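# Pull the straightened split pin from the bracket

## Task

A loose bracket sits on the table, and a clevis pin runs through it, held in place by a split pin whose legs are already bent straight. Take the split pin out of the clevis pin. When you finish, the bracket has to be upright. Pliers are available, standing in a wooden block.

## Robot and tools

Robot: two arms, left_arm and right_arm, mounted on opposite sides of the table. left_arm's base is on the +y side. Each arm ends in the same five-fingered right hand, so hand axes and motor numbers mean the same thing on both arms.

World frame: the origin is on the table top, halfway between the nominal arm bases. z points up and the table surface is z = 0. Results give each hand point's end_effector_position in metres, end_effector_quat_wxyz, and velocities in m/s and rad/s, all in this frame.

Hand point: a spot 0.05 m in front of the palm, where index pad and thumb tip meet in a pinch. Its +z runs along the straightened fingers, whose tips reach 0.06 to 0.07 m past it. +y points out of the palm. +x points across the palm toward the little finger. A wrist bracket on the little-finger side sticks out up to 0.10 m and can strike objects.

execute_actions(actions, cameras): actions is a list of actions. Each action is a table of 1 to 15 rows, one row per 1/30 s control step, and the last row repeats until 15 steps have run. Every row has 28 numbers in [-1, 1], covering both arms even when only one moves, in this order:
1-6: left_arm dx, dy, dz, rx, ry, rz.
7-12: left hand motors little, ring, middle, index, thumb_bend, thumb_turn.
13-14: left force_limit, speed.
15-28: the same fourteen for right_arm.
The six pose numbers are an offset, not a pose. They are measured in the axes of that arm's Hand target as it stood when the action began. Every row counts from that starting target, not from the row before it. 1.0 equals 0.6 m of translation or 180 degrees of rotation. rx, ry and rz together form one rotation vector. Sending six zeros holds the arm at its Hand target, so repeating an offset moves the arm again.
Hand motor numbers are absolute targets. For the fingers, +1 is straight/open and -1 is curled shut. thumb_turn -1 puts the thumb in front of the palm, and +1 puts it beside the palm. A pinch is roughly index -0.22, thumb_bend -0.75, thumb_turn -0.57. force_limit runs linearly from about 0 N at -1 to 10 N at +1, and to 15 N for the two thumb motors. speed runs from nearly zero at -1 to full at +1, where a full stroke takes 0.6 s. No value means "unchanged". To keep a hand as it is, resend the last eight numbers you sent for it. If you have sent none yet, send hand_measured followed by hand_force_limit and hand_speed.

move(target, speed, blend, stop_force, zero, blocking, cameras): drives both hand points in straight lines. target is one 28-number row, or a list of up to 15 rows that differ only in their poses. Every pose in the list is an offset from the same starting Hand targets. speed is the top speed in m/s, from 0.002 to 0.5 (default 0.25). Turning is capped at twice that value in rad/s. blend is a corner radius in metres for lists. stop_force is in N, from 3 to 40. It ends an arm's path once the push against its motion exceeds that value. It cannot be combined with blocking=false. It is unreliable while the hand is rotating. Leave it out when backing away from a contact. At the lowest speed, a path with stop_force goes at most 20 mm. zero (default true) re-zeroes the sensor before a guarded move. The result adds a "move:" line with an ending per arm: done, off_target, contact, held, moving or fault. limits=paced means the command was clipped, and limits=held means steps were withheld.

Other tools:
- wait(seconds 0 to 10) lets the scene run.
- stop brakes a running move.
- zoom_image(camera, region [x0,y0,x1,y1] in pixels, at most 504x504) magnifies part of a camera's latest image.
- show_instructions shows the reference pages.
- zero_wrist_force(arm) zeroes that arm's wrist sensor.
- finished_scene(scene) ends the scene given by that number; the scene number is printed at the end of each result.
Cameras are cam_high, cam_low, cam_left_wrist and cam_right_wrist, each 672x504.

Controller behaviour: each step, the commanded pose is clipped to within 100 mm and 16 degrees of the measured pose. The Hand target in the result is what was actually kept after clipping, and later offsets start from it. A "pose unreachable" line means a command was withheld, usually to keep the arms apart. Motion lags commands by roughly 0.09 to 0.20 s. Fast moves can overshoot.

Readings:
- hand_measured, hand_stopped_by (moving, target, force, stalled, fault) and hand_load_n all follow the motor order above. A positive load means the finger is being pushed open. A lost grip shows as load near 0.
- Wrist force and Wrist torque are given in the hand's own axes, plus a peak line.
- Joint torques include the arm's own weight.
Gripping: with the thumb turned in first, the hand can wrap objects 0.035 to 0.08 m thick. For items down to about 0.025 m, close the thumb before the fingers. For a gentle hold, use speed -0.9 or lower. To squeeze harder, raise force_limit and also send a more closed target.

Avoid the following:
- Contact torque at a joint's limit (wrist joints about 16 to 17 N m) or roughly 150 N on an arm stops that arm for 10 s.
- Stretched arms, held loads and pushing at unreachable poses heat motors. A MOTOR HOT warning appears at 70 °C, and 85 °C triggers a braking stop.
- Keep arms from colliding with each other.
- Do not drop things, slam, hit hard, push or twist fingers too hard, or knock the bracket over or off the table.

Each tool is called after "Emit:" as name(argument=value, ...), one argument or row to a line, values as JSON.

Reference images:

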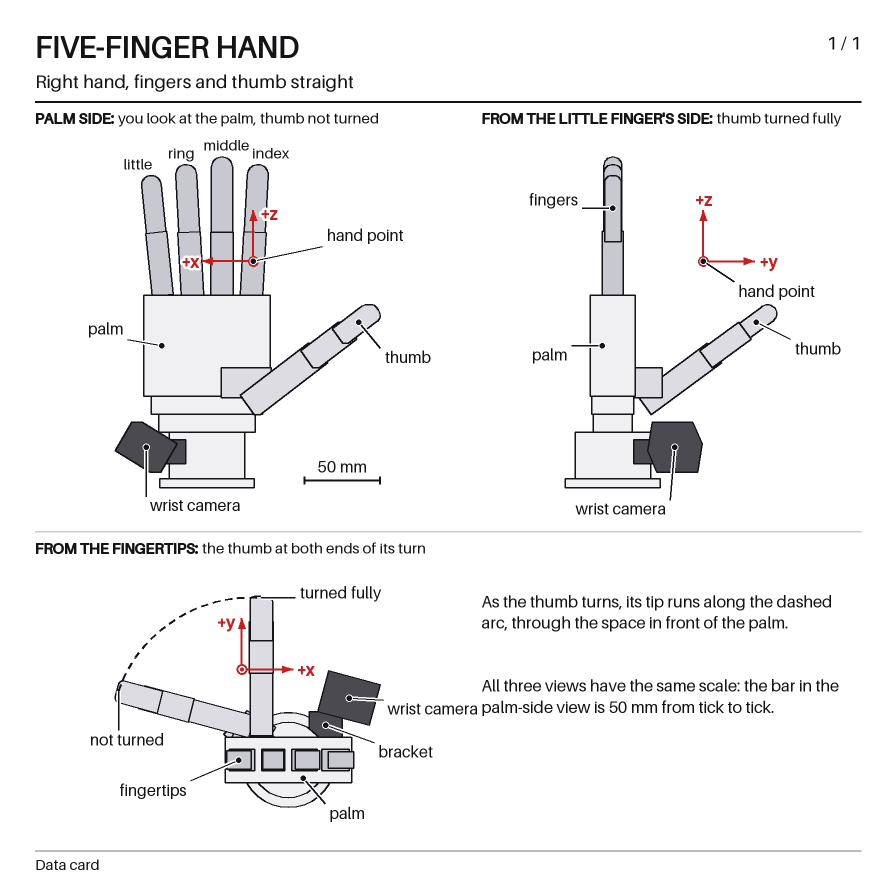

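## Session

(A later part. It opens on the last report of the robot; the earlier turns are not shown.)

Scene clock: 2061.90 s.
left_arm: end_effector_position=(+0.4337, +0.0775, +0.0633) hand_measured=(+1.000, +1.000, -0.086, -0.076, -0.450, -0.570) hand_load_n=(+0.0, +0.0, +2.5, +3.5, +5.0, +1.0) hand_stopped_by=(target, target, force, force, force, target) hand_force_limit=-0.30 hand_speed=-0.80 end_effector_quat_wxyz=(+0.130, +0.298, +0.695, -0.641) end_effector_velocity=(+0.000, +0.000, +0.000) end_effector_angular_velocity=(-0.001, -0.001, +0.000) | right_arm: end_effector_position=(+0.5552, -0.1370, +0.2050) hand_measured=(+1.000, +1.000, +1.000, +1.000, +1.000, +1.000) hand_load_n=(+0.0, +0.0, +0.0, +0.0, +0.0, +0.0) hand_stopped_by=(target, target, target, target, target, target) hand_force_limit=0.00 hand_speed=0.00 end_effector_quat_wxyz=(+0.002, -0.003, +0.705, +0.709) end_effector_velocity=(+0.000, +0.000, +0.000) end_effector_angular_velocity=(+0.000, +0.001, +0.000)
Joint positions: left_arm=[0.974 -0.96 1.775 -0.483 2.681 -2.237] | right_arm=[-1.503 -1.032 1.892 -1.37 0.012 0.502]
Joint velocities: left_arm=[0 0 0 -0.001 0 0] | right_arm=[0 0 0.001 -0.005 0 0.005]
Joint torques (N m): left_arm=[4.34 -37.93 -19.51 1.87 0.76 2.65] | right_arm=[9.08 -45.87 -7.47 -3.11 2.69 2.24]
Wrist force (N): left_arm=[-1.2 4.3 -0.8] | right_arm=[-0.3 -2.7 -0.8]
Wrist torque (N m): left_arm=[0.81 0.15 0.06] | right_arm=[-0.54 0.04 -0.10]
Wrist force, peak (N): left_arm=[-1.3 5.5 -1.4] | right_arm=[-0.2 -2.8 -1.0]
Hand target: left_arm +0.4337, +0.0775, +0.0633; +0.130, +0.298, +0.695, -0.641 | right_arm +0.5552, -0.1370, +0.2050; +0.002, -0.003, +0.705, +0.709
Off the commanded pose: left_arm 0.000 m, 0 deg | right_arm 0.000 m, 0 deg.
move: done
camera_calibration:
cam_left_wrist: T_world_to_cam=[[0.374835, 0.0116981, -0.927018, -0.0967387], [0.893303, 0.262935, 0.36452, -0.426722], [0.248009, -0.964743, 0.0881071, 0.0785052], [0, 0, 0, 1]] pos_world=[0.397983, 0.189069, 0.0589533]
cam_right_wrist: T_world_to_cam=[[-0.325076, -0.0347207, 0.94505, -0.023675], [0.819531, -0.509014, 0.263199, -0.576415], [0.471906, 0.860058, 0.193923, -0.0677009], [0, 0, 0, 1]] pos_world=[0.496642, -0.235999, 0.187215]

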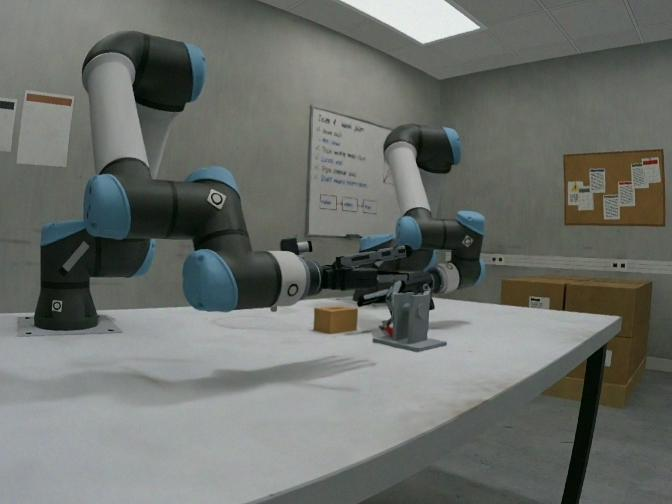

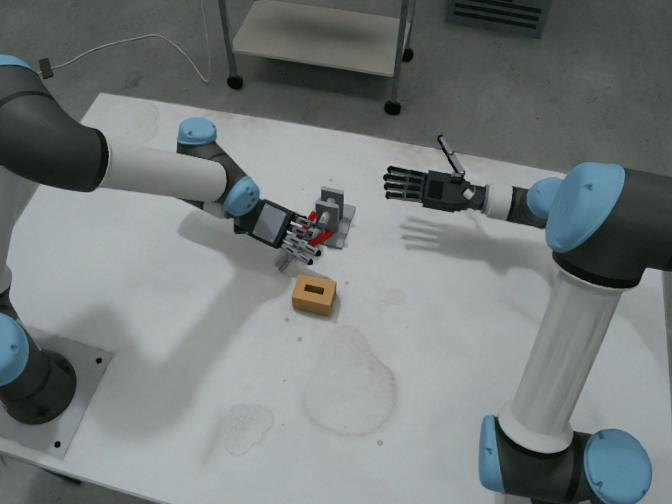

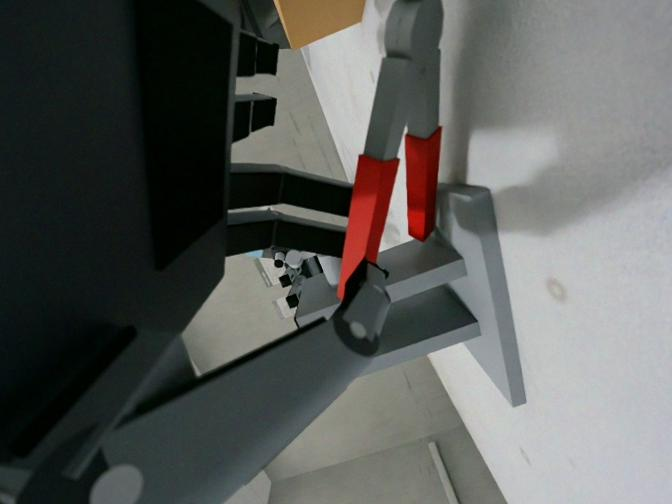

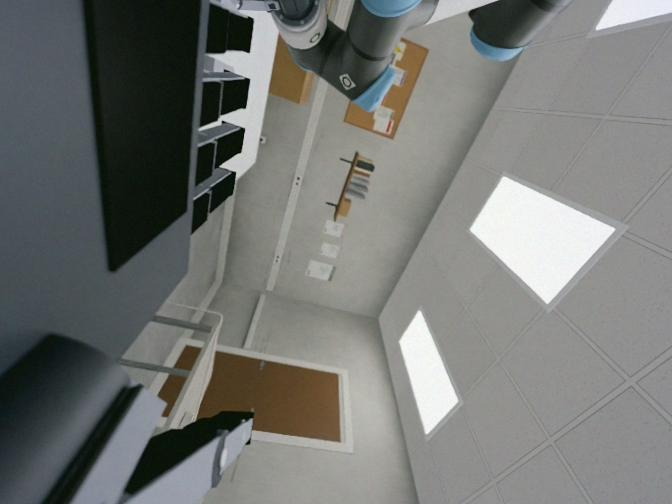

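Emit:
move(
  target=[0,0,0,0,0,0,1,1,-0.5,-0.5,-0.8,-0.57,0.3,-0.85,0,0,0,0,0,0,1,1,1,1,1,1,0,0],
  cameras=[],
)

Emit:
move(
  target=[0.055,-0.082,0.014,0,0,0,1,1,-0.5,-0.5,-0.8,-0.57,0.3,-0.85,0,0,0,0,0,0,1,1,1,1,1,1,0,0],
  speed=0.06,
)

Emit:
zoom_image(
  camera="cam_low",
  region=[240, 180, 380, 290],
)

Emit:
zoom_image(
  camera="cam_high",
  region=[320, 240, 450, 340],
)

Scene clock: 2083.97 s.
left_arm: end_effector_position=(+0.4337, +0.0775, +0.0633) hand_measured=(+1.000, +1.000, -0.110, -0.090, -0.462, -0.570) hand_load_n=(+0.0, -0.5, +6.0, +7.0, +9.5, +2.5) hand_stopped_by=(target, target, force, force, force, target) hand_force_limit=0.30 hand_speed=-0.85 end_effector_quat_wxyz=(+0.130, +0.298, +0.695, -0.641) end_effector_velocity=(+0.000, +0.000, +0.000) end_effector_angular_velocity=(+0.000, +0.001, -0.001) | right_arm: end_effector_position=(+0.5552, -0.1370, +0.2050) hand_measured=(+1.000, +1.000, +1.000, +1.000, +1.000, +1.000) hand_load_n=(-0.5, +0.0, +0.0, +0.0, +0.0, +0.0) hand_stopped_by=(target, target, target, target, target, target) hand_force_limit=0.00 hand_speed=0.00 end_effector_quat_wxyz=(+0.002, -0.003, +0.705, +0.709) end_effector_velocity=(+0.000, +0.000, +0.000) end_effector_angular_velocity=(+0.000, -0.001, -0.001)
Joint positions: left_arm=[0.974 -0.96 1.775 -0.483 2.681 -2.237] | right_arm=[-1.503 -1.032 1.893 -1.373 0.012 0.505]
Joint velocities: left_arm=[0 0 0 0.001 0 0] | right_arm=[0 0 0.001 -0.007 0 0.005]
Joint torques (N m): left_arm=[-5.32 -48.23 -19.21 1.61 1.51 2.53] | right_arm=[7.44 -46.38 -5.42 -2.92 2.3 2.49]
Wrist force (N): left_arm=[-1.2 4.2 -1.3] | right_arm=[-0.2 -2.5 -1.0]
Wrist torque (N m): left_arm=[0.84 0.10 0.06] | right_arm=[-0.50 0.01 -0.09]
Wrist force, peak (N): left_arm=[-1.1 4.7 -0.9] | right_arm=[-0.4 -2.9 -1.0]
Hand target: left_arm +0.4337, +0.0775, +0.0633; +0.130, +0.298, +0.695, -0.641 | right_arm +0.5552, -0.1370, +0.2050; +0.002, -0.003, +0.705, +0.709
Off the commanded pose: left_arm 0.000 m, 0 deg | right_arm 0.000 m, 0 deg.
move: done
No camera images: "cameras" was empty.

Scene clock: 2085.53 s.
left_arm: end_effector_position=(+0.3775, +0.0775, +0.0835) hand_measured=(+1.000, +1.000, -0.110, -0.088, -0.462, -0.570) hand_load_n=(+0.0, +0.0, +5.0, +8.0, +7.0, +4.0) hand_stopped_by=(target, target, force, force, force, target) hand_force_limit=0.30 hand_speed=-0.85 end_effector_quat_wxyz=(+0.130, +0.298, +0.695, -0.641) end_effector_velocity=(-0.001, +0.000, +0.000) end_effector_angular_velocity=(+0.000, +0.000, +0.001) | right_arm: end_effector_position=(+0.5552, -0.1370, +0.2050) hand_measured=(+1.000, +1.000, +1.000, +1.000, +1.000, +1.000) hand_load_n=(+0.0, +0.0, +0.0, +0.0, +0.0, +0.0) hand_stopped_by=(target, target, target, target, target, target) hand_force_limit=0.00 hand_speed=0.00 end_effector_quat_wxyz=(+0.002, -0.003, +0.705, +0.709) end_effector_velocity=(-0.001, +0.001, +0.000) end_effector_angular_velocity=(+0.000, -0.003, +0.001)
Joint positions: left_arm=[0.896 -1.096 1.941 -0.558 2.607 -2.287] | right_arm=[-1.503 -1.033 1.894 -1.379 0.012 0.509]
Joint velocities: left_arm=[-0.001 -0.001 0.003 -0.002 -0.002 -0.001] | right_arm=[0.001 0 0 -0.004 0 0.001]
Joint torques (N m): left_arm=[-8.01 -45.3 -6.2 -2.62 -0.93 -2.27] | right_arm=[6.25 -46.53 -6.27 -3.9 2.01 2.32]
Wrist force (N): left_arm=[-0.8 5.8 -0.8] | right_arm=[-0.2 -2.7 -0.9]
Wrist torque (N m): left_arm=[0.79 0.12 0.11] | right_arm=[-0.53 0.01 -0.09]
Wrist force, peak (N): left_arm=[-0.9 6.2 -0.7] | right_arm=[-0.2 -2.8 -1.1]
Hand target: left_arm +0.3774, +0.0775, +0.0836; +0.130, +0.298, +0.695, -0.641 | right_arm +0.5552, -0.1370, +0.2050; +0.002, -0.003, +0.705, +0.709
Off the commanded pose: left_arm 0.000 m, 0 deg | right_arm 0.000 m, 0 deg.
move: done
camera_calibration:
cam_left_wrist: T_world_to_cam=[[0.374772, 0.0115625, -0.927045, -0.0568333], [0.893352, 0.262893, 0.36443, -0.383883], [0.247928, -0.964756, 0.0881957, 0.0906619], [0, 0, 0, 1]] pos_world=[0.341765, 0.189044, 0.0792154]
cam_right_wrist: T_world_to_cam=[[-0.325072, -0.0348049, 0.945048, -0.0236888], [0.819553, -0.508999, 0.263159, -0.576418], [0.47187, 0.860063, 0.193986, -0.0676899], [0, 0, 0, 1]] pos_world=[0.496645, -0.236003, 0.187208]

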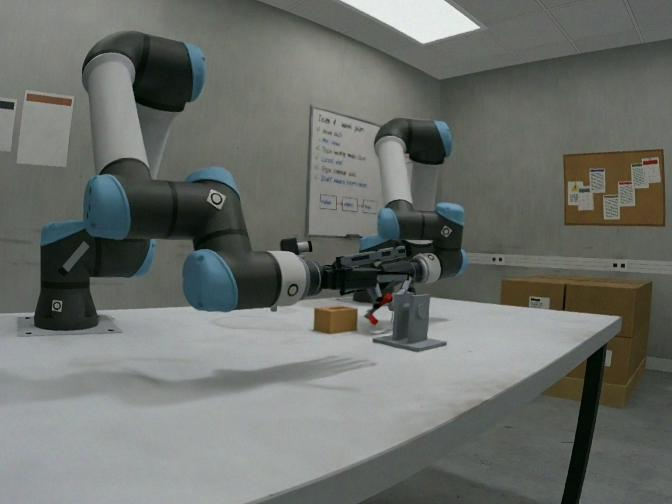

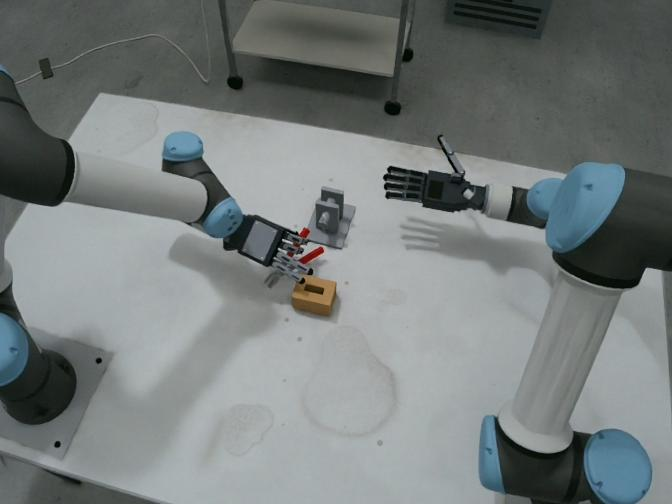

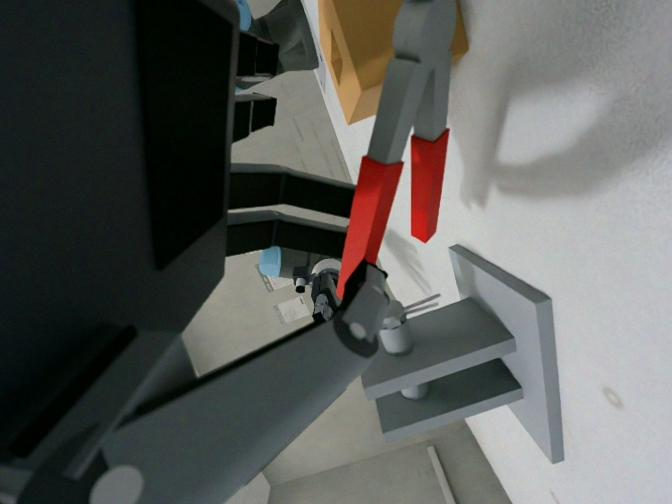

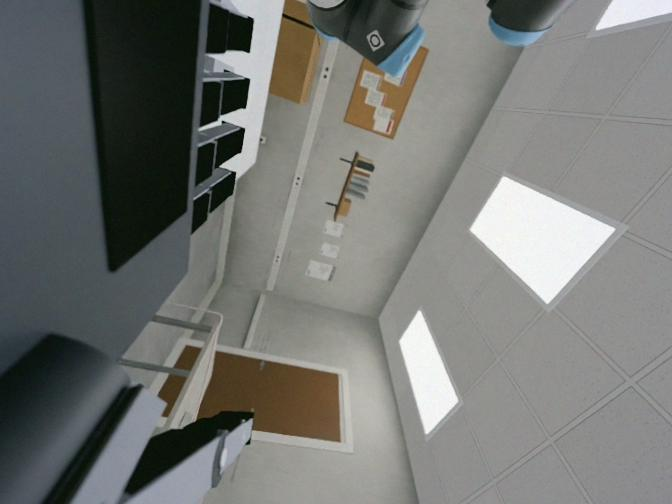

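Scaled by 3.600 from the camera's 672x504 image, which has a finer 960x720 frame.

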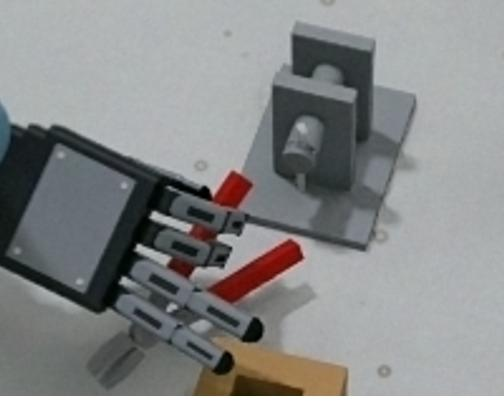

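Scaled by 3.877 from the camera's 672x504 image, which has a finer 960x720 frame.

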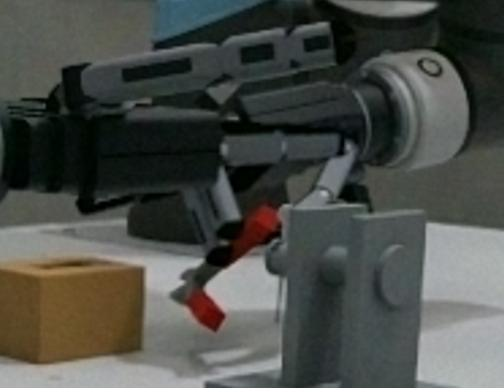

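Emit:
move(
  target=[
    [-0.131,-0.3,-0.085,0,0,0,1,1,-0.5,-0.5,-0.8,-0.57,0.3,-0.85,0,0,0,0,0,0,1,1,1,1,1,1,0,0],
    [-0.131,-0.3,-0.085,0.2435,-0.0427,0.3437,1,1,-0.5,-0.5,-0.8,-0.57,0.3,-0.85,0,0,0,0,0,0,1,1,1,1,1,1,0,0],
  ],
  speed=0.15,
)

Emit:
zoom_image(
  camera="cam_low",
  region=[220, 160, 380, 290],
)

Emit:
zoom_image(
  camera="cam_high",
  region=[320, 190, 450, 340],
)

Scene clock: 2102.77 s.
left_arm: end_effector_position=(+0.3446, +0.1076, +0.2817) hand_measured=(+1.000, +1.000, -0.110, -0.090, -0.466, -0.570) hand_load_n=(+0.0, +0.0, +0.5, +1.5, +1.0, +0.0) hand_stopped_by=(target, target, force, force, force, target) hand_force_limit=0.30 hand_speed=-0.85 end_effector_quat_wxyz=(+0.361, +0.589, +0.162, -0.705) end_effector_velocity=(+0.000, +0.000, -0.001) end_effector_angular_velocity=(+0.001, +0.001, -0.001) | right_arm: end_effector_position=(+0.5552, -0.1370, +0.2050) hand_measured=(+1.000, +1.000, +1.000, +1.000, +1.000, +1.000) hand_load_n=(+0.0, +0.0, +0.0, +0.0, +0.0, +0.0) hand_stopped_by=(target, target, target, target, target, target) hand_force_limit=0.00 hand_speed=0.00 end_effector_quat_wxyz=(+0.002, -0.003, +0.705, +0.709) end_effector_velocity=(+0.000, +0.000, +0.000) end_effector_angular_velocity=(+0.000, -0.001, +0.000)
Joint positions: left_arm=[0.998 -0.804 1.927 -3.366 2.811 -3.636] | right_arm=[-1.503 -1.033 1.899 -1.401 0.012 0.527]
Joint velocities: left_arm=[0 0.004 -0.002 -0.003 0 -0.003] | right_arm=[0 0 0 0.001 0 -0.001]
Joint torques (N m): left_arm=[10.74 -38.26 -19.01 -4.91 -3.39 -2.29] | right_arm=[-7.48 -45.89 -7.2 -3.29 -1.32 2.4]
Wrist force (N): left_arm=[0.7 3.9 -1.3] | right_arm=[-0.2 -2.7 -1.1]
Wrist torque (N m): left_arm=[0.66 -0.05 0.15] | right_arm=[-0.52 0.02 -0.09]
Wrist force, peak (N): left_arm=[-0.7 6.7 -0.6] | right_arm=[-0.3 -2.8 -1.1]
Hand target: left_arm +0.3447, +0.1076, +0.2817; +0.361, +0.589, +0.161, -0.705 | right_arm +0.5552, -0.1370, +0.2050; +0.002, -0.003, +0.705, +0.709
Off the commanded pose: left_arm 0.000 m, 0 deg | right_arm 0.000 m, 0 deg.
move: done
camera_calibration:
cam_left_wrist: T_world_to_cam=[[0.634999, -0.772391, -0.0137594, -0.123774], [0.542526, 0.433201, 0.719724, -0.432187], [-0.549947, -0.464489, 0.694124, 0.160798], [0, 0, 0, 1]] pos_world=[0.4015, 0.166311, 0.197738]
cam_right_wrist: T_world_to_cam=[[-0.325065, -0.0350142, 0.945043, -0.023723], [0.819614, -0.50895, 0.263064, -0.576424], [0.471769, 0.860084, 0.19414, -0.0676533], [0, 0, 0, 1]] pos_world=[0.49665, -0.236014, 0.18719]

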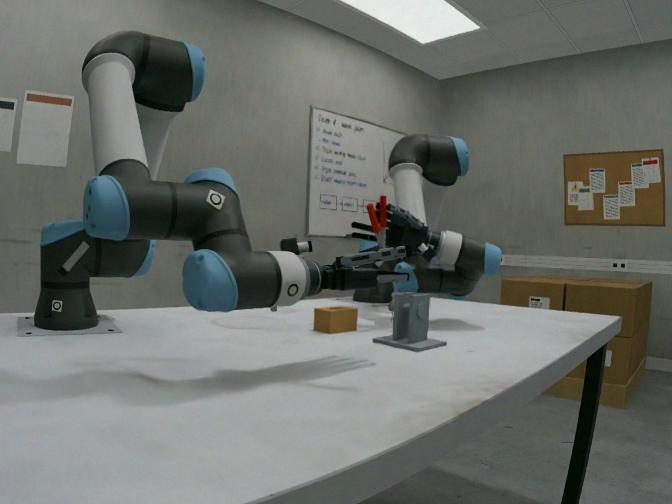

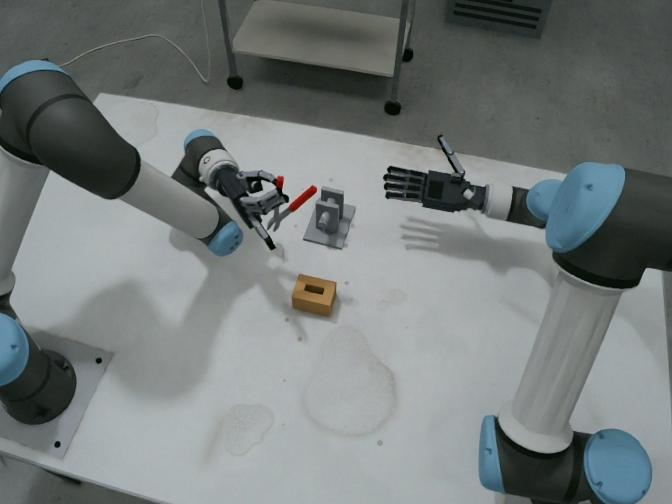

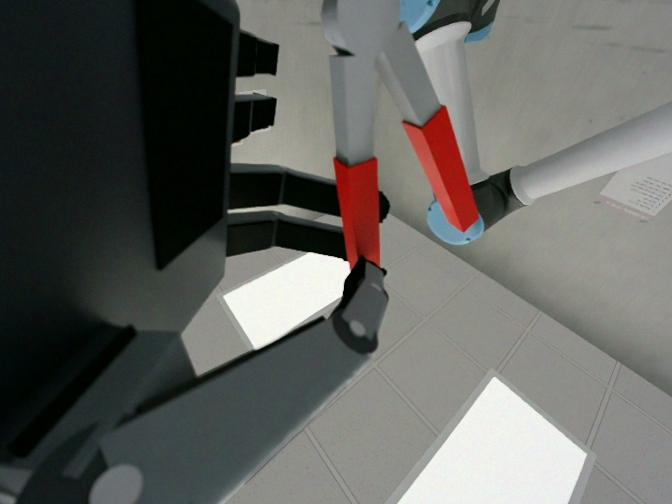

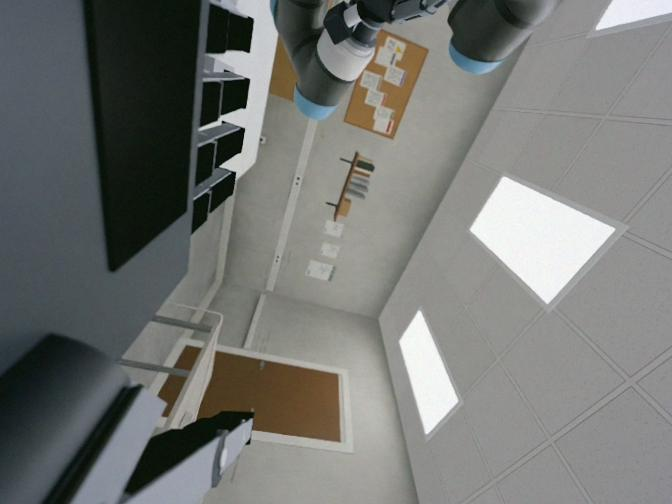

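Scaled by 3.150 from the camera's 672x504 image, which has a finer 960x720 frame.

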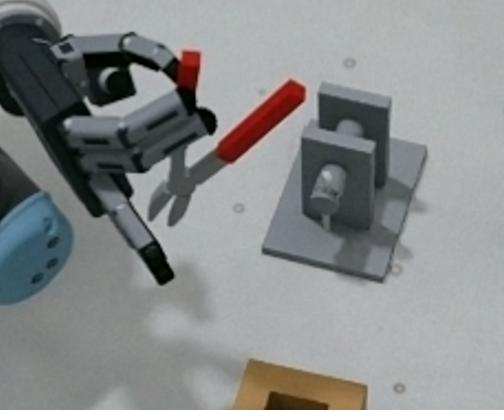

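Scaled by 3.360 from the camera's 672x504 image, which has a finer 960x720 frame.

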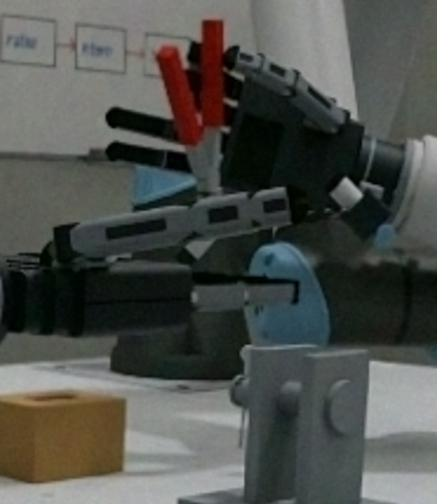

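Emit:
move(
  target=[0,0,0,0,0,0,1,1,-0.6,-0.6,-0.9,-0.57,0.3,-0.85,0,0,0,0,0,0,1,1,1,1,1,1,0,0],
)

Emit:
zoom_image(
  camera="cam_low",
  region=[220, 160, 340, 260],
)

Emit:
zoom_image(
  camera="cam_high",
  region=[330, 180, 430, 280],
)

Scene clock: 2111.27 s.
left_arm: end_effector_position=(+0.3447, +0.1076, +0.2817) hand_measured=(+1.000, +1.000, -0.156, -0.110, -0.534, -0.570) hand_load_n=(+0.0, +0.0, +8.5, +10.5, +10.0, +5.5) hand_stopped_by=(target, target, force, force, force, target) hand_force_limit=0.30 hand_speed=-0.85 end_effector_quat_wxyz=(+0.361, +0.589, +0.161, -0.705) end_effector_velocity=(+0.000, +0.000, +0.000) end_effector_angular_velocity=(+0.000, +0.000, +0.000) | right_arm: end_effector_position=(+0.5552, -0.1370, +0.2050) hand_measured=(+1.000, +1.000, +1.000, +1.000, +1.000, +1.000) hand_load_n=(+0.0, +0.0, +0.0, +0.0, +0.0, +0.0) hand_stopped_by=(target, target, target, target, target, target) hand_force_limit=0.00 hand_speed=0.00 end_effector_quat_wxyz=(+0.002, -0.003, +0.705, +0.709) end_effector_velocity=(+0.000, +0.000, +0.000) end_effector_angular_velocity=(+0.000, +0.000, +0.000)
Joint positions: left_arm=[0.998 -0.804 1.926 -3.367 2.811 -3.637] | right_arm=[-1.503 -1.033 1.9 -1.402 0.012 0.528]
Joint velocities: left_arm=[0 0 0 -0.001 0 0] | right_arm=[0 0 0.001 -0.003 0 0.002]
Joint torques (N m): left_arm=[11.89 -36.32 -17.54 -4.82 -3.1 -2.45] | right_arm=[-12.29 -46.43 -5.43 -3.09 -1.3 2.25]
Wrist force (N): left_arm=[0.6 3.8 -1.6] | right_arm=[-0.1 -2.6 -1.0]
Wrist torque (N m): left_arm=[0.67 -0.03 0.13] | right_arm=[-0.50 0.01 -0.08]
Wrist force, peak (N): left_arm=[0.8 4.1 -1.6] | right_arm=[-0.4 -2.8 -1.1]
Hand target: left_arm +0.3447, +0.1076, +0.2817; +0.361, +0.589, +0.161, -0.705 | right_arm +0.5552, -0.1370, +0.2050; +0.002, -0.003, +0.705, +0.709
Off the commanded pose: left_arm 0.000 m, 0 deg | right_arm 0.000 m, 0 deg.
move: done
camera_calibration:
cam_left_wrist: T_world_to_cam=[[0.634788, -0.772565, -0.013721, -0.123698], [0.542525, 0.432988, 0.719853, -0.432219], [-0.550192, -0.464398, 0.693991, 0.160915], [0, 0, 0, 1]] pos_world=[0.401545, 0.166309, 0.197763]
cam_right_wrist: T_world_to_cam=[[-0.325081, -0.0350251, 0.945038, -0.0237163], [0.819609, -0.508954, 0.263072, -0.576437], [0.471767, 0.860081, 0.194158, -0.0676583], [0, 0, 0, 1]] pos_world=[0.496662, -0.236019, 0.187193]

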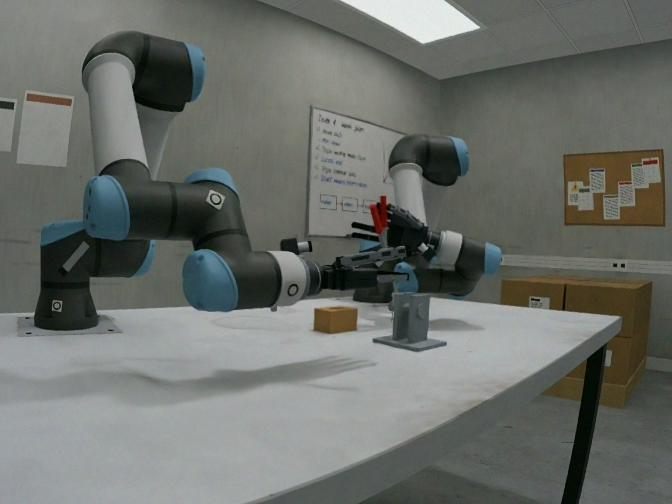

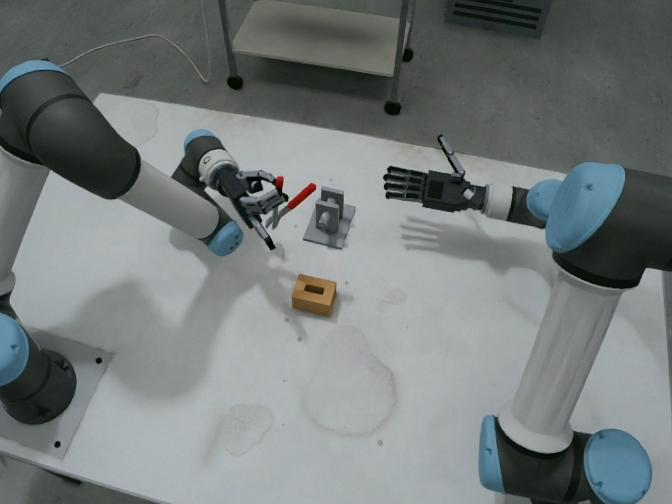

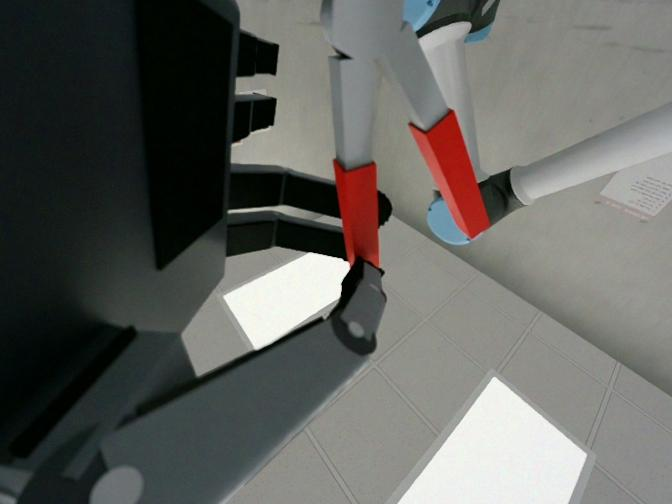

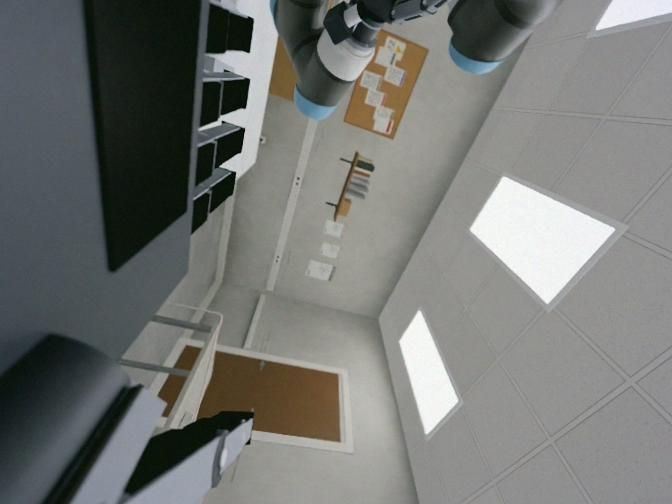

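Scaled by 4.200 from the camera's 672x504 image, which has a finer 960x720 frame.

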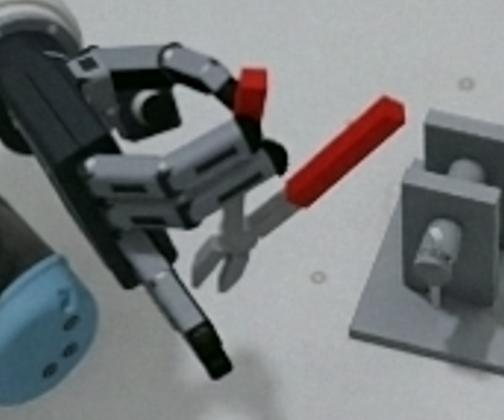

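Scaled by 5.040 from the camera's 672x504 image, which has a finer 960x720 frame.

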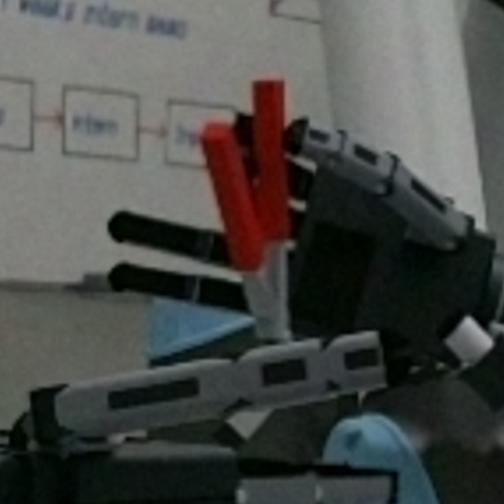

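Emit:
move(
  target=[0,0,0,0.103,-0.023,0.093,1,1,-0.6,-0.6,-0.9,-0.57,0.3,-0.85,0,0,0,0,0,0,1,1,1,1,1,1,0,0],
  speed=0.15,
)

Emit:
zoom_image(
  camera="cam_low",
  region=[220, 160, 340, 260],
)

Emit:
zoom_image(
  camera="cam_high",
  region=[330, 180, 430, 280],
)

Scene clock: 2148.40 s.
left_arm: end_effector_position=(+0.3443, +0.1078, +0.2811) hand_measured=(+1.000, +1.000, -0.156, -0.110, -0.534, -0.570) hand_load_n=(+0.0, +0.0, +8.5, +11.0, +9.5, +6.0) hand_stopped_by=(target, target, force, force, force, target) hand_force_limit=0.30 hand_speed=-0.85 end_effector_quat_wxyz=(+0.366, +0.611, +0.063, -0.699) end_effector_velocity=(+0.000, +0.000, +0.000) end_effector_angular_velocity=(+0.001, +0.001, +0.001) | right_arm: end_effector_position=(+0.5552, -0.1370, +0.2050) hand_measured=(+1.000, +1.000, +1.000, +1.000, +1.000, +1.000) hand_load_n=(-0.5, +0.0, +0.0, +0.0, +0.0, +0.0) hand_stopped_by=(target, target, target, target, target, target) hand_force_limit=0.00 hand_speed=0.00 end_effector_quat_wxyz=(+0.002, -0.003, +0.705, +0.709) end_effector_velocity=(+0.000, +0.000, +0.000) end_effector_angular_velocity=(+0.000, +0.001, +0.001)
Joint positions: left_arm=[0.987 -0.68 1.729 -3.56 2.711 -3.747] | right_arm=[-1.503 -1.033 1.9 -1.404 0.012 0.53]
Joint velocities: left_arm=[0 -0.001 0.001 0.002 0.001 0] | right_arm=[0 0 0 -0.001 0 0.002]
Joint torques (N m): left_arm=[2.35 -58.23 -2.14 1.13 0.28 1.3] | right_arm=[-11.87 -46.32 -7.54 -3.11 -1.34 2.25]
Wrist force (N): left_arm=[0.7 3.4 -1.1] | right_arm=[-0.2 -2.5 -1.0]
Wrist torque (N m): left_arm=[0.68 -0.05 0.12] | right_arm=[-0.49 0.02 -0.09]
Wrist force, peak (N): left_arm=[0.9 4.3 -1.5] | right_arm=[-0.2 -3.0 -1.2]
Hand target: left_arm +0.3443, +0.1079, +0.2811; +0.366, +0.611, +0.063, -0.699 | right_arm +0.5552, -0.1370, +0.2050; +0.002, -0.003, +0.705, +0.709
Off the commanded pose: left_arm 0.001 m, 14 deg | right_arm 0.000 m, 0 deg.
move: held (left_arm; a check stopped the path); limits=held
pose unreachable (left arm): on one or more control steps of this call, first in action 0 (counted from 0), this arm could not follow its commanded pose, so it was not sent that pose on those steps. It may still have moved: this result reports where it is.
cause: moving toward the commanded pose would bring two parts of the arm too close to each other (joints 4 (wrist 1) to 6 (wrist 3) lie between them).
camera_calibration:
cam_left_wrist: T_world_to_cam=[[0.53777, -0.828892, 0.154082, -0.130967], [0.512918, 0.466703, 0.720488, -0.425264], [-0.669117, -0.308426, 0.676133, 0.190395], [0, 0, 0, 1]] pos_world=[0.415952, 0.148637, 0.197845]
cam_right_wrist: T_world_to_cam=[[-0.325068, -0.0350376, 0.945041, -0.0237243], [0.819616, -0.508951, 0.263056, -0.576432], [0.471763, 0.860082, 0.194161, -0.0676526], [0, 0, 0, 1]] pos_world=[0.496657, -0.23602, 0.18719]

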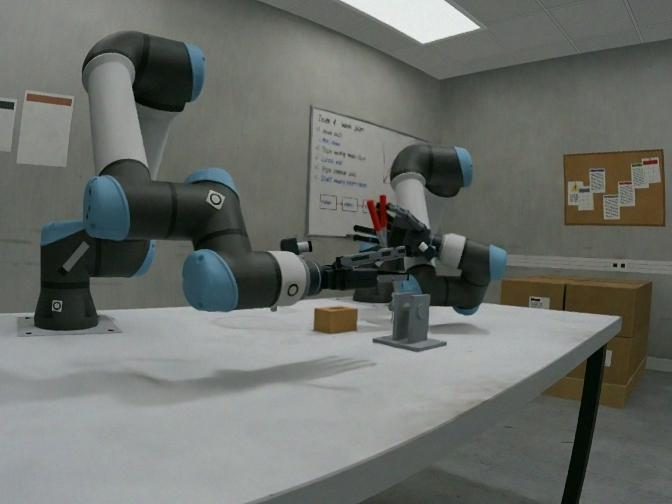

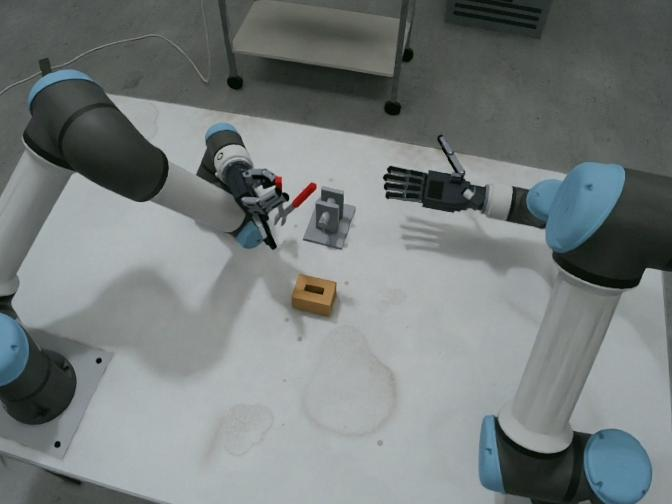

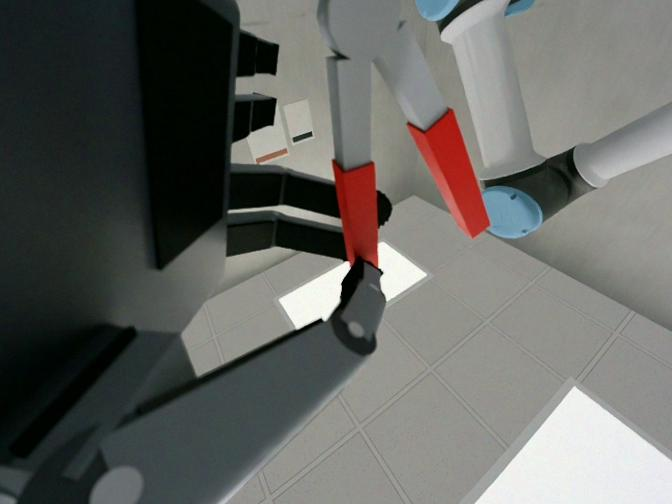

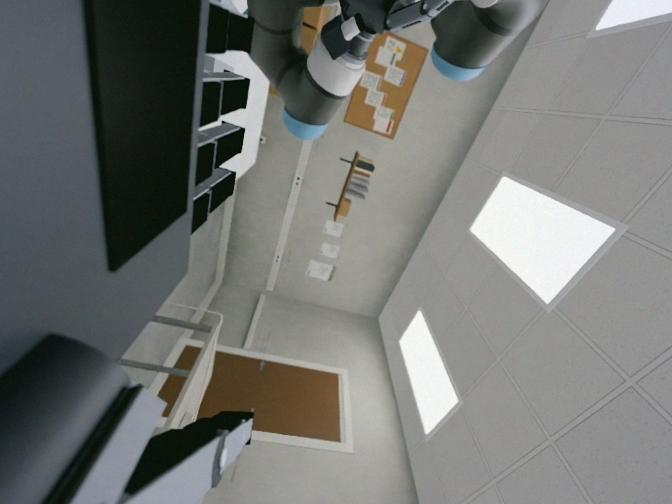

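Scaled by 4.200 from the camera's 672x504 image, which has a finer 960x720 frame.

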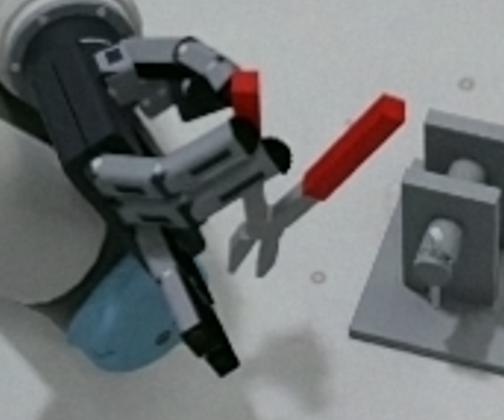

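Scaled by 5.040 from the camera's 672x504 image, which has a finer 960x720 frame.

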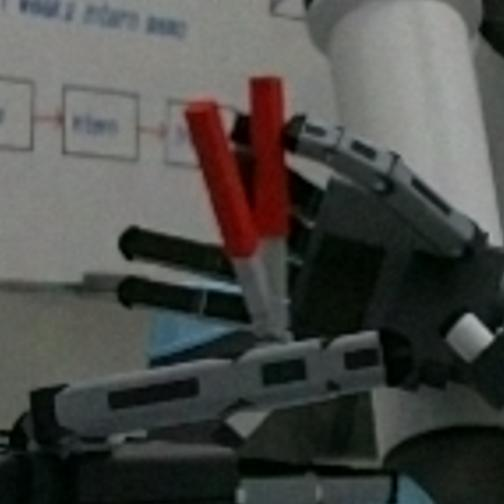

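Emit:
move(
  target=[0,0,0,0.012,0,0.042,1,1,-0.6,-0.6,-0.9,-0.57,0.3,-0.85,0,0,0,0,0,0,1,1,1,1,1,1,0,0],
  speed=0.15,
  cameras=["cam_low","cam_high"],
)

Emit:
zoom_image(
  camera="cam_high",
  region=[330, 180, 450, 300],
)

Scene clock: 2160.13 s.
left_arm: end_effector_position=(+0.3443, +0.1079, +0.2811) hand_measured=(+1.000, +1.000, -0.156, -0.110, -0.534, -0.570) hand_load_n=(+0.0, +0.0, +8.5, +11.0, +9.5, +5.5) hand_stopped_by=(target, target, force, force, force, target) hand_force_limit=0.30 hand_speed=-0.85 end_effector_quat_wxyz=(+0.400, +0.620, +0.010, -0.675) end_effector_velocity=(+0.000, +0.000, +0.000) end_effector_angular_velocity=(-0.004, -0.003, +0.000) | right_arm: end_effector_position=(+0.5552, -0.1370, +0.2050) hand_measured=(+1.000, +1.000, +1.000, +1.000, +1.000, +1.000) hand_load_n=(+0.0, +0.0, +0.0, -0.5, +0.0, +0.0) hand_stopped_by=(target, target, target, target, target, target) hand_force_limit=0.00 hand_speed=0.00 end_effector_quat_wxyz=(+0.002, -0.003, +0.705, +0.709) end_effector_velocity=(+0.000, +0.000, +0.000) end_effector_angular_velocity=(+0.000, -0.002, +0.000)
Joint positions: left_arm=[0.981 -0.644 1.662 -3.595 2.696 -3.674] | right_arm=[-1.503 -1.033 1.9 -1.405 0.012 0.531]
Joint velocities: left_arm=[0 0.001 -0.003 -0.001 -0.001 0.003] | right_arm=[0 0 0 -0.001 0.001 -0.001]
Joint torques (N m): left_arm=[-9.79 -44.22 -20.38 -3.52 -2.41 3] | right_arm=[-11.87 -46.04 -6.9 -3.25 -1.31 2.37]
Wrist force (N): left_arm=[0.7 3.0 -1.1] | right_arm=[-0.1 -2.7 -1.1]
Wrist torque (N m): left_arm=[0.62 -0.05 0.15] | right_arm=[-0.52 0.02 -0.09]
Wrist force, peak (N): left_arm=[0.4 3.8 -1.2] | right_arm=[-0.2 -3.0 -1.0]
Hand target: left_arm +0.3443, +0.1079, +0.2811; +0.400, +0.620, +0.009, -0.675 | right_arm +0.5552, -0.1370, +0.2050; +0.002, -0.003, +0.705, +0.709
Off the commanded pose: left_arm 0.000 m, 0 deg | right_arm 0.000 m, 0 deg.
move: done
Images, in order (width x height): cam_high 672x504, cam_low 672x504.

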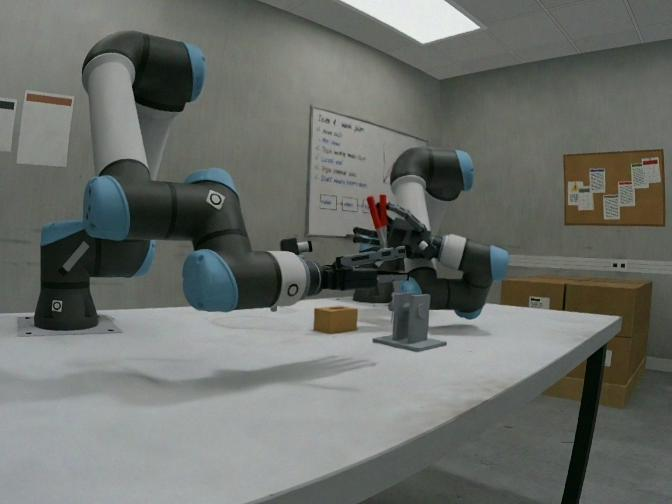

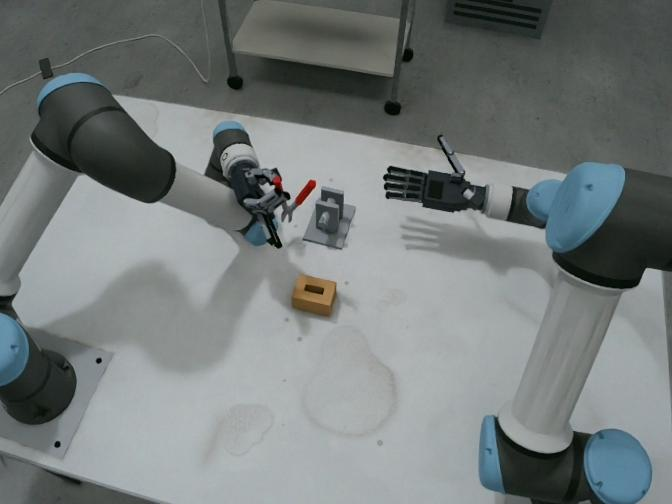

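Scaled by 4.200 from the camera's 672x504 image, which has a finer 960x720 frame.

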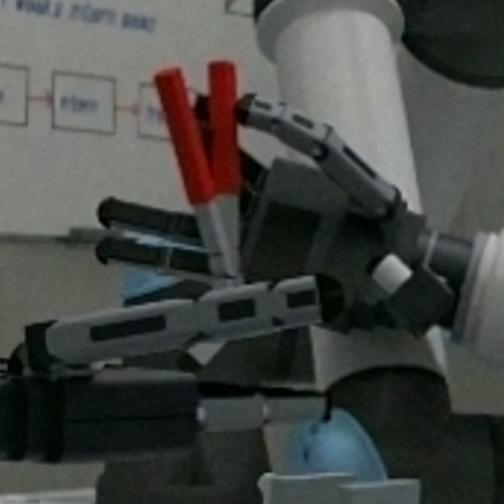

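Emit:
move(
  target=[-0.099,-0.1375,-0.074,-0.302,0.0567,-0.43,1,1,-0.6,-0.6,-0.9,-0.57,0.3,-0.85,0,0,0,0,0,0,1,1,1,1,1,1,0,0],
  speed=0.2,
  cameras=["cam_low","cam_high"],
)

Emit:
zoom_image(
  camera="cam_low",
  region=[200, 160, 340, 280],
)

Scene clock: 2209.07 s.
left_arm: end_effector_position=(+0.3302, +0.2177, +0.2815) hand_measured=(+1.000, +1.000, -0.156, -0.110, -0.534, -0.570) hand_load_n=(-0.5, +0.0, +9.0, +10.5, +10.0, +5.5) hand_stopped_by=(target, target, force, force, force, target) hand_force_limit=0.30 hand_speed=-0.85 end_effector_quat_wxyz=(+0.126, +0.298, +0.695, -0.642) end_effector_velocity=(+0.000, +0.000, +0.000) end_effector_angular_velocity=(+0.000, +0.000, +0.000) | right_arm: end_effector_position=(+0.5552, -0.1370, +0.2050) hand_measured=(+1.000, +1.000, +1.000, +1.000, +1.000, +1.000) hand_load_n=(+0.0, +0.0, +0.0, +0.0, +0.0, +0.0) hand_stopped_by=(target, target, target, target, target, target) hand_force_limit=0.00 hand_speed=0.00 end_effector_quat_wxyz=(+0.002, -0.003, +0.705, +0.709) end_effector_velocity=(+0.000, +0.000, +0.000) end_effector_angular_velocity=(+0.000, +0.000, -0.001)
Joint positions: left_arm=[1.13 -1.413 2.369 -3.607 3.452 -5.214] | right_arm=[-1.503 -1.034 1.901 -1.41 0.012 0.535]
Joint velocities: left_arm=[-0.001 0.002 0 -0.004 0.001 -0.002] | right_arm=[0 0 0 0.001 0 -0.001]
Joint torques (N m): left_arm=[-7.18 -15.32 -5.91 -4.96 0.62 -2.64] | right_arm=[-11.79 -46.37 -7.6 -3.27 -1.36 2.42]
Wrist force (N): left_arm=[-0.8 5.5 -0.6] | right_arm=[-0.2 -2.8 -1.0]
Wrist torque (N m): left_arm=[0.71 0.17 0.11] | right_arm=[-0.53 0.03 -0.10]
Wrist force, peak (N): left_arm=[-1.0 6.2 -1.1] | right_arm=[-0.5 -2.9 -0.9]
Hand target: left_arm +0.3302, +0.2176, +0.2815; +0.126, +0.298, +0.695, -0.642 | right_arm +0.5552, -0.1370, +0.2050; +0.002, -0.003, +0.705, +0.709
Off the commanded pose: left_arm 0.000 m, 0 deg | right_arm 0.000 m, 0 deg.
move: done
Images, in order (width x height): cam_high 672x504, cam_low 672x504.

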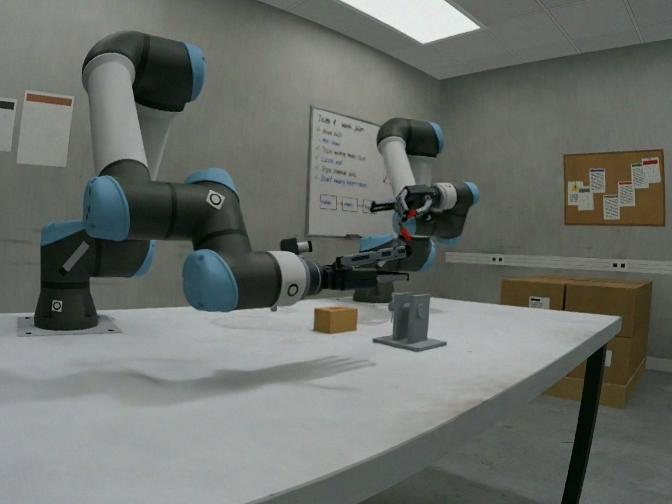

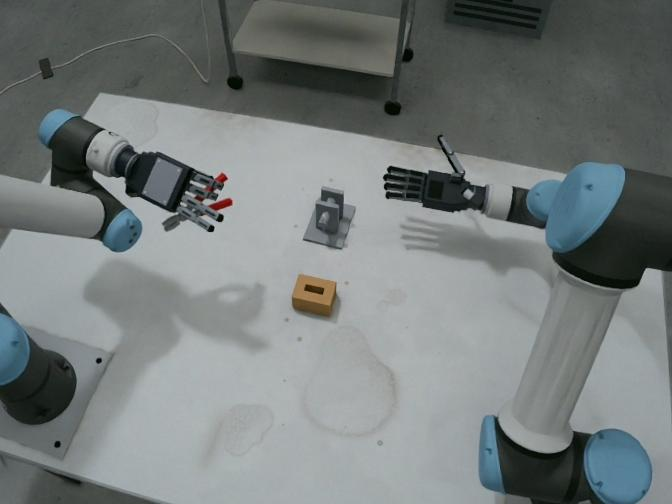

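Scaled by 3.600 from the camera's 672x504 image, which has a finer 960x720 frame.

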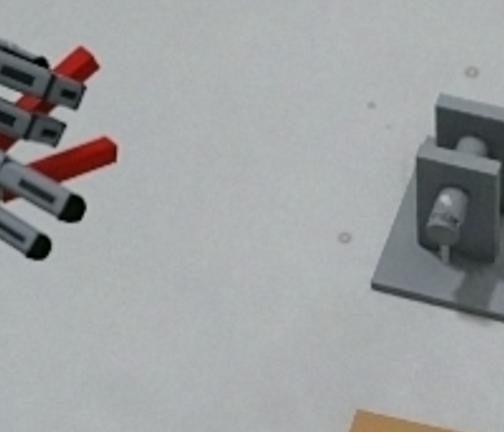

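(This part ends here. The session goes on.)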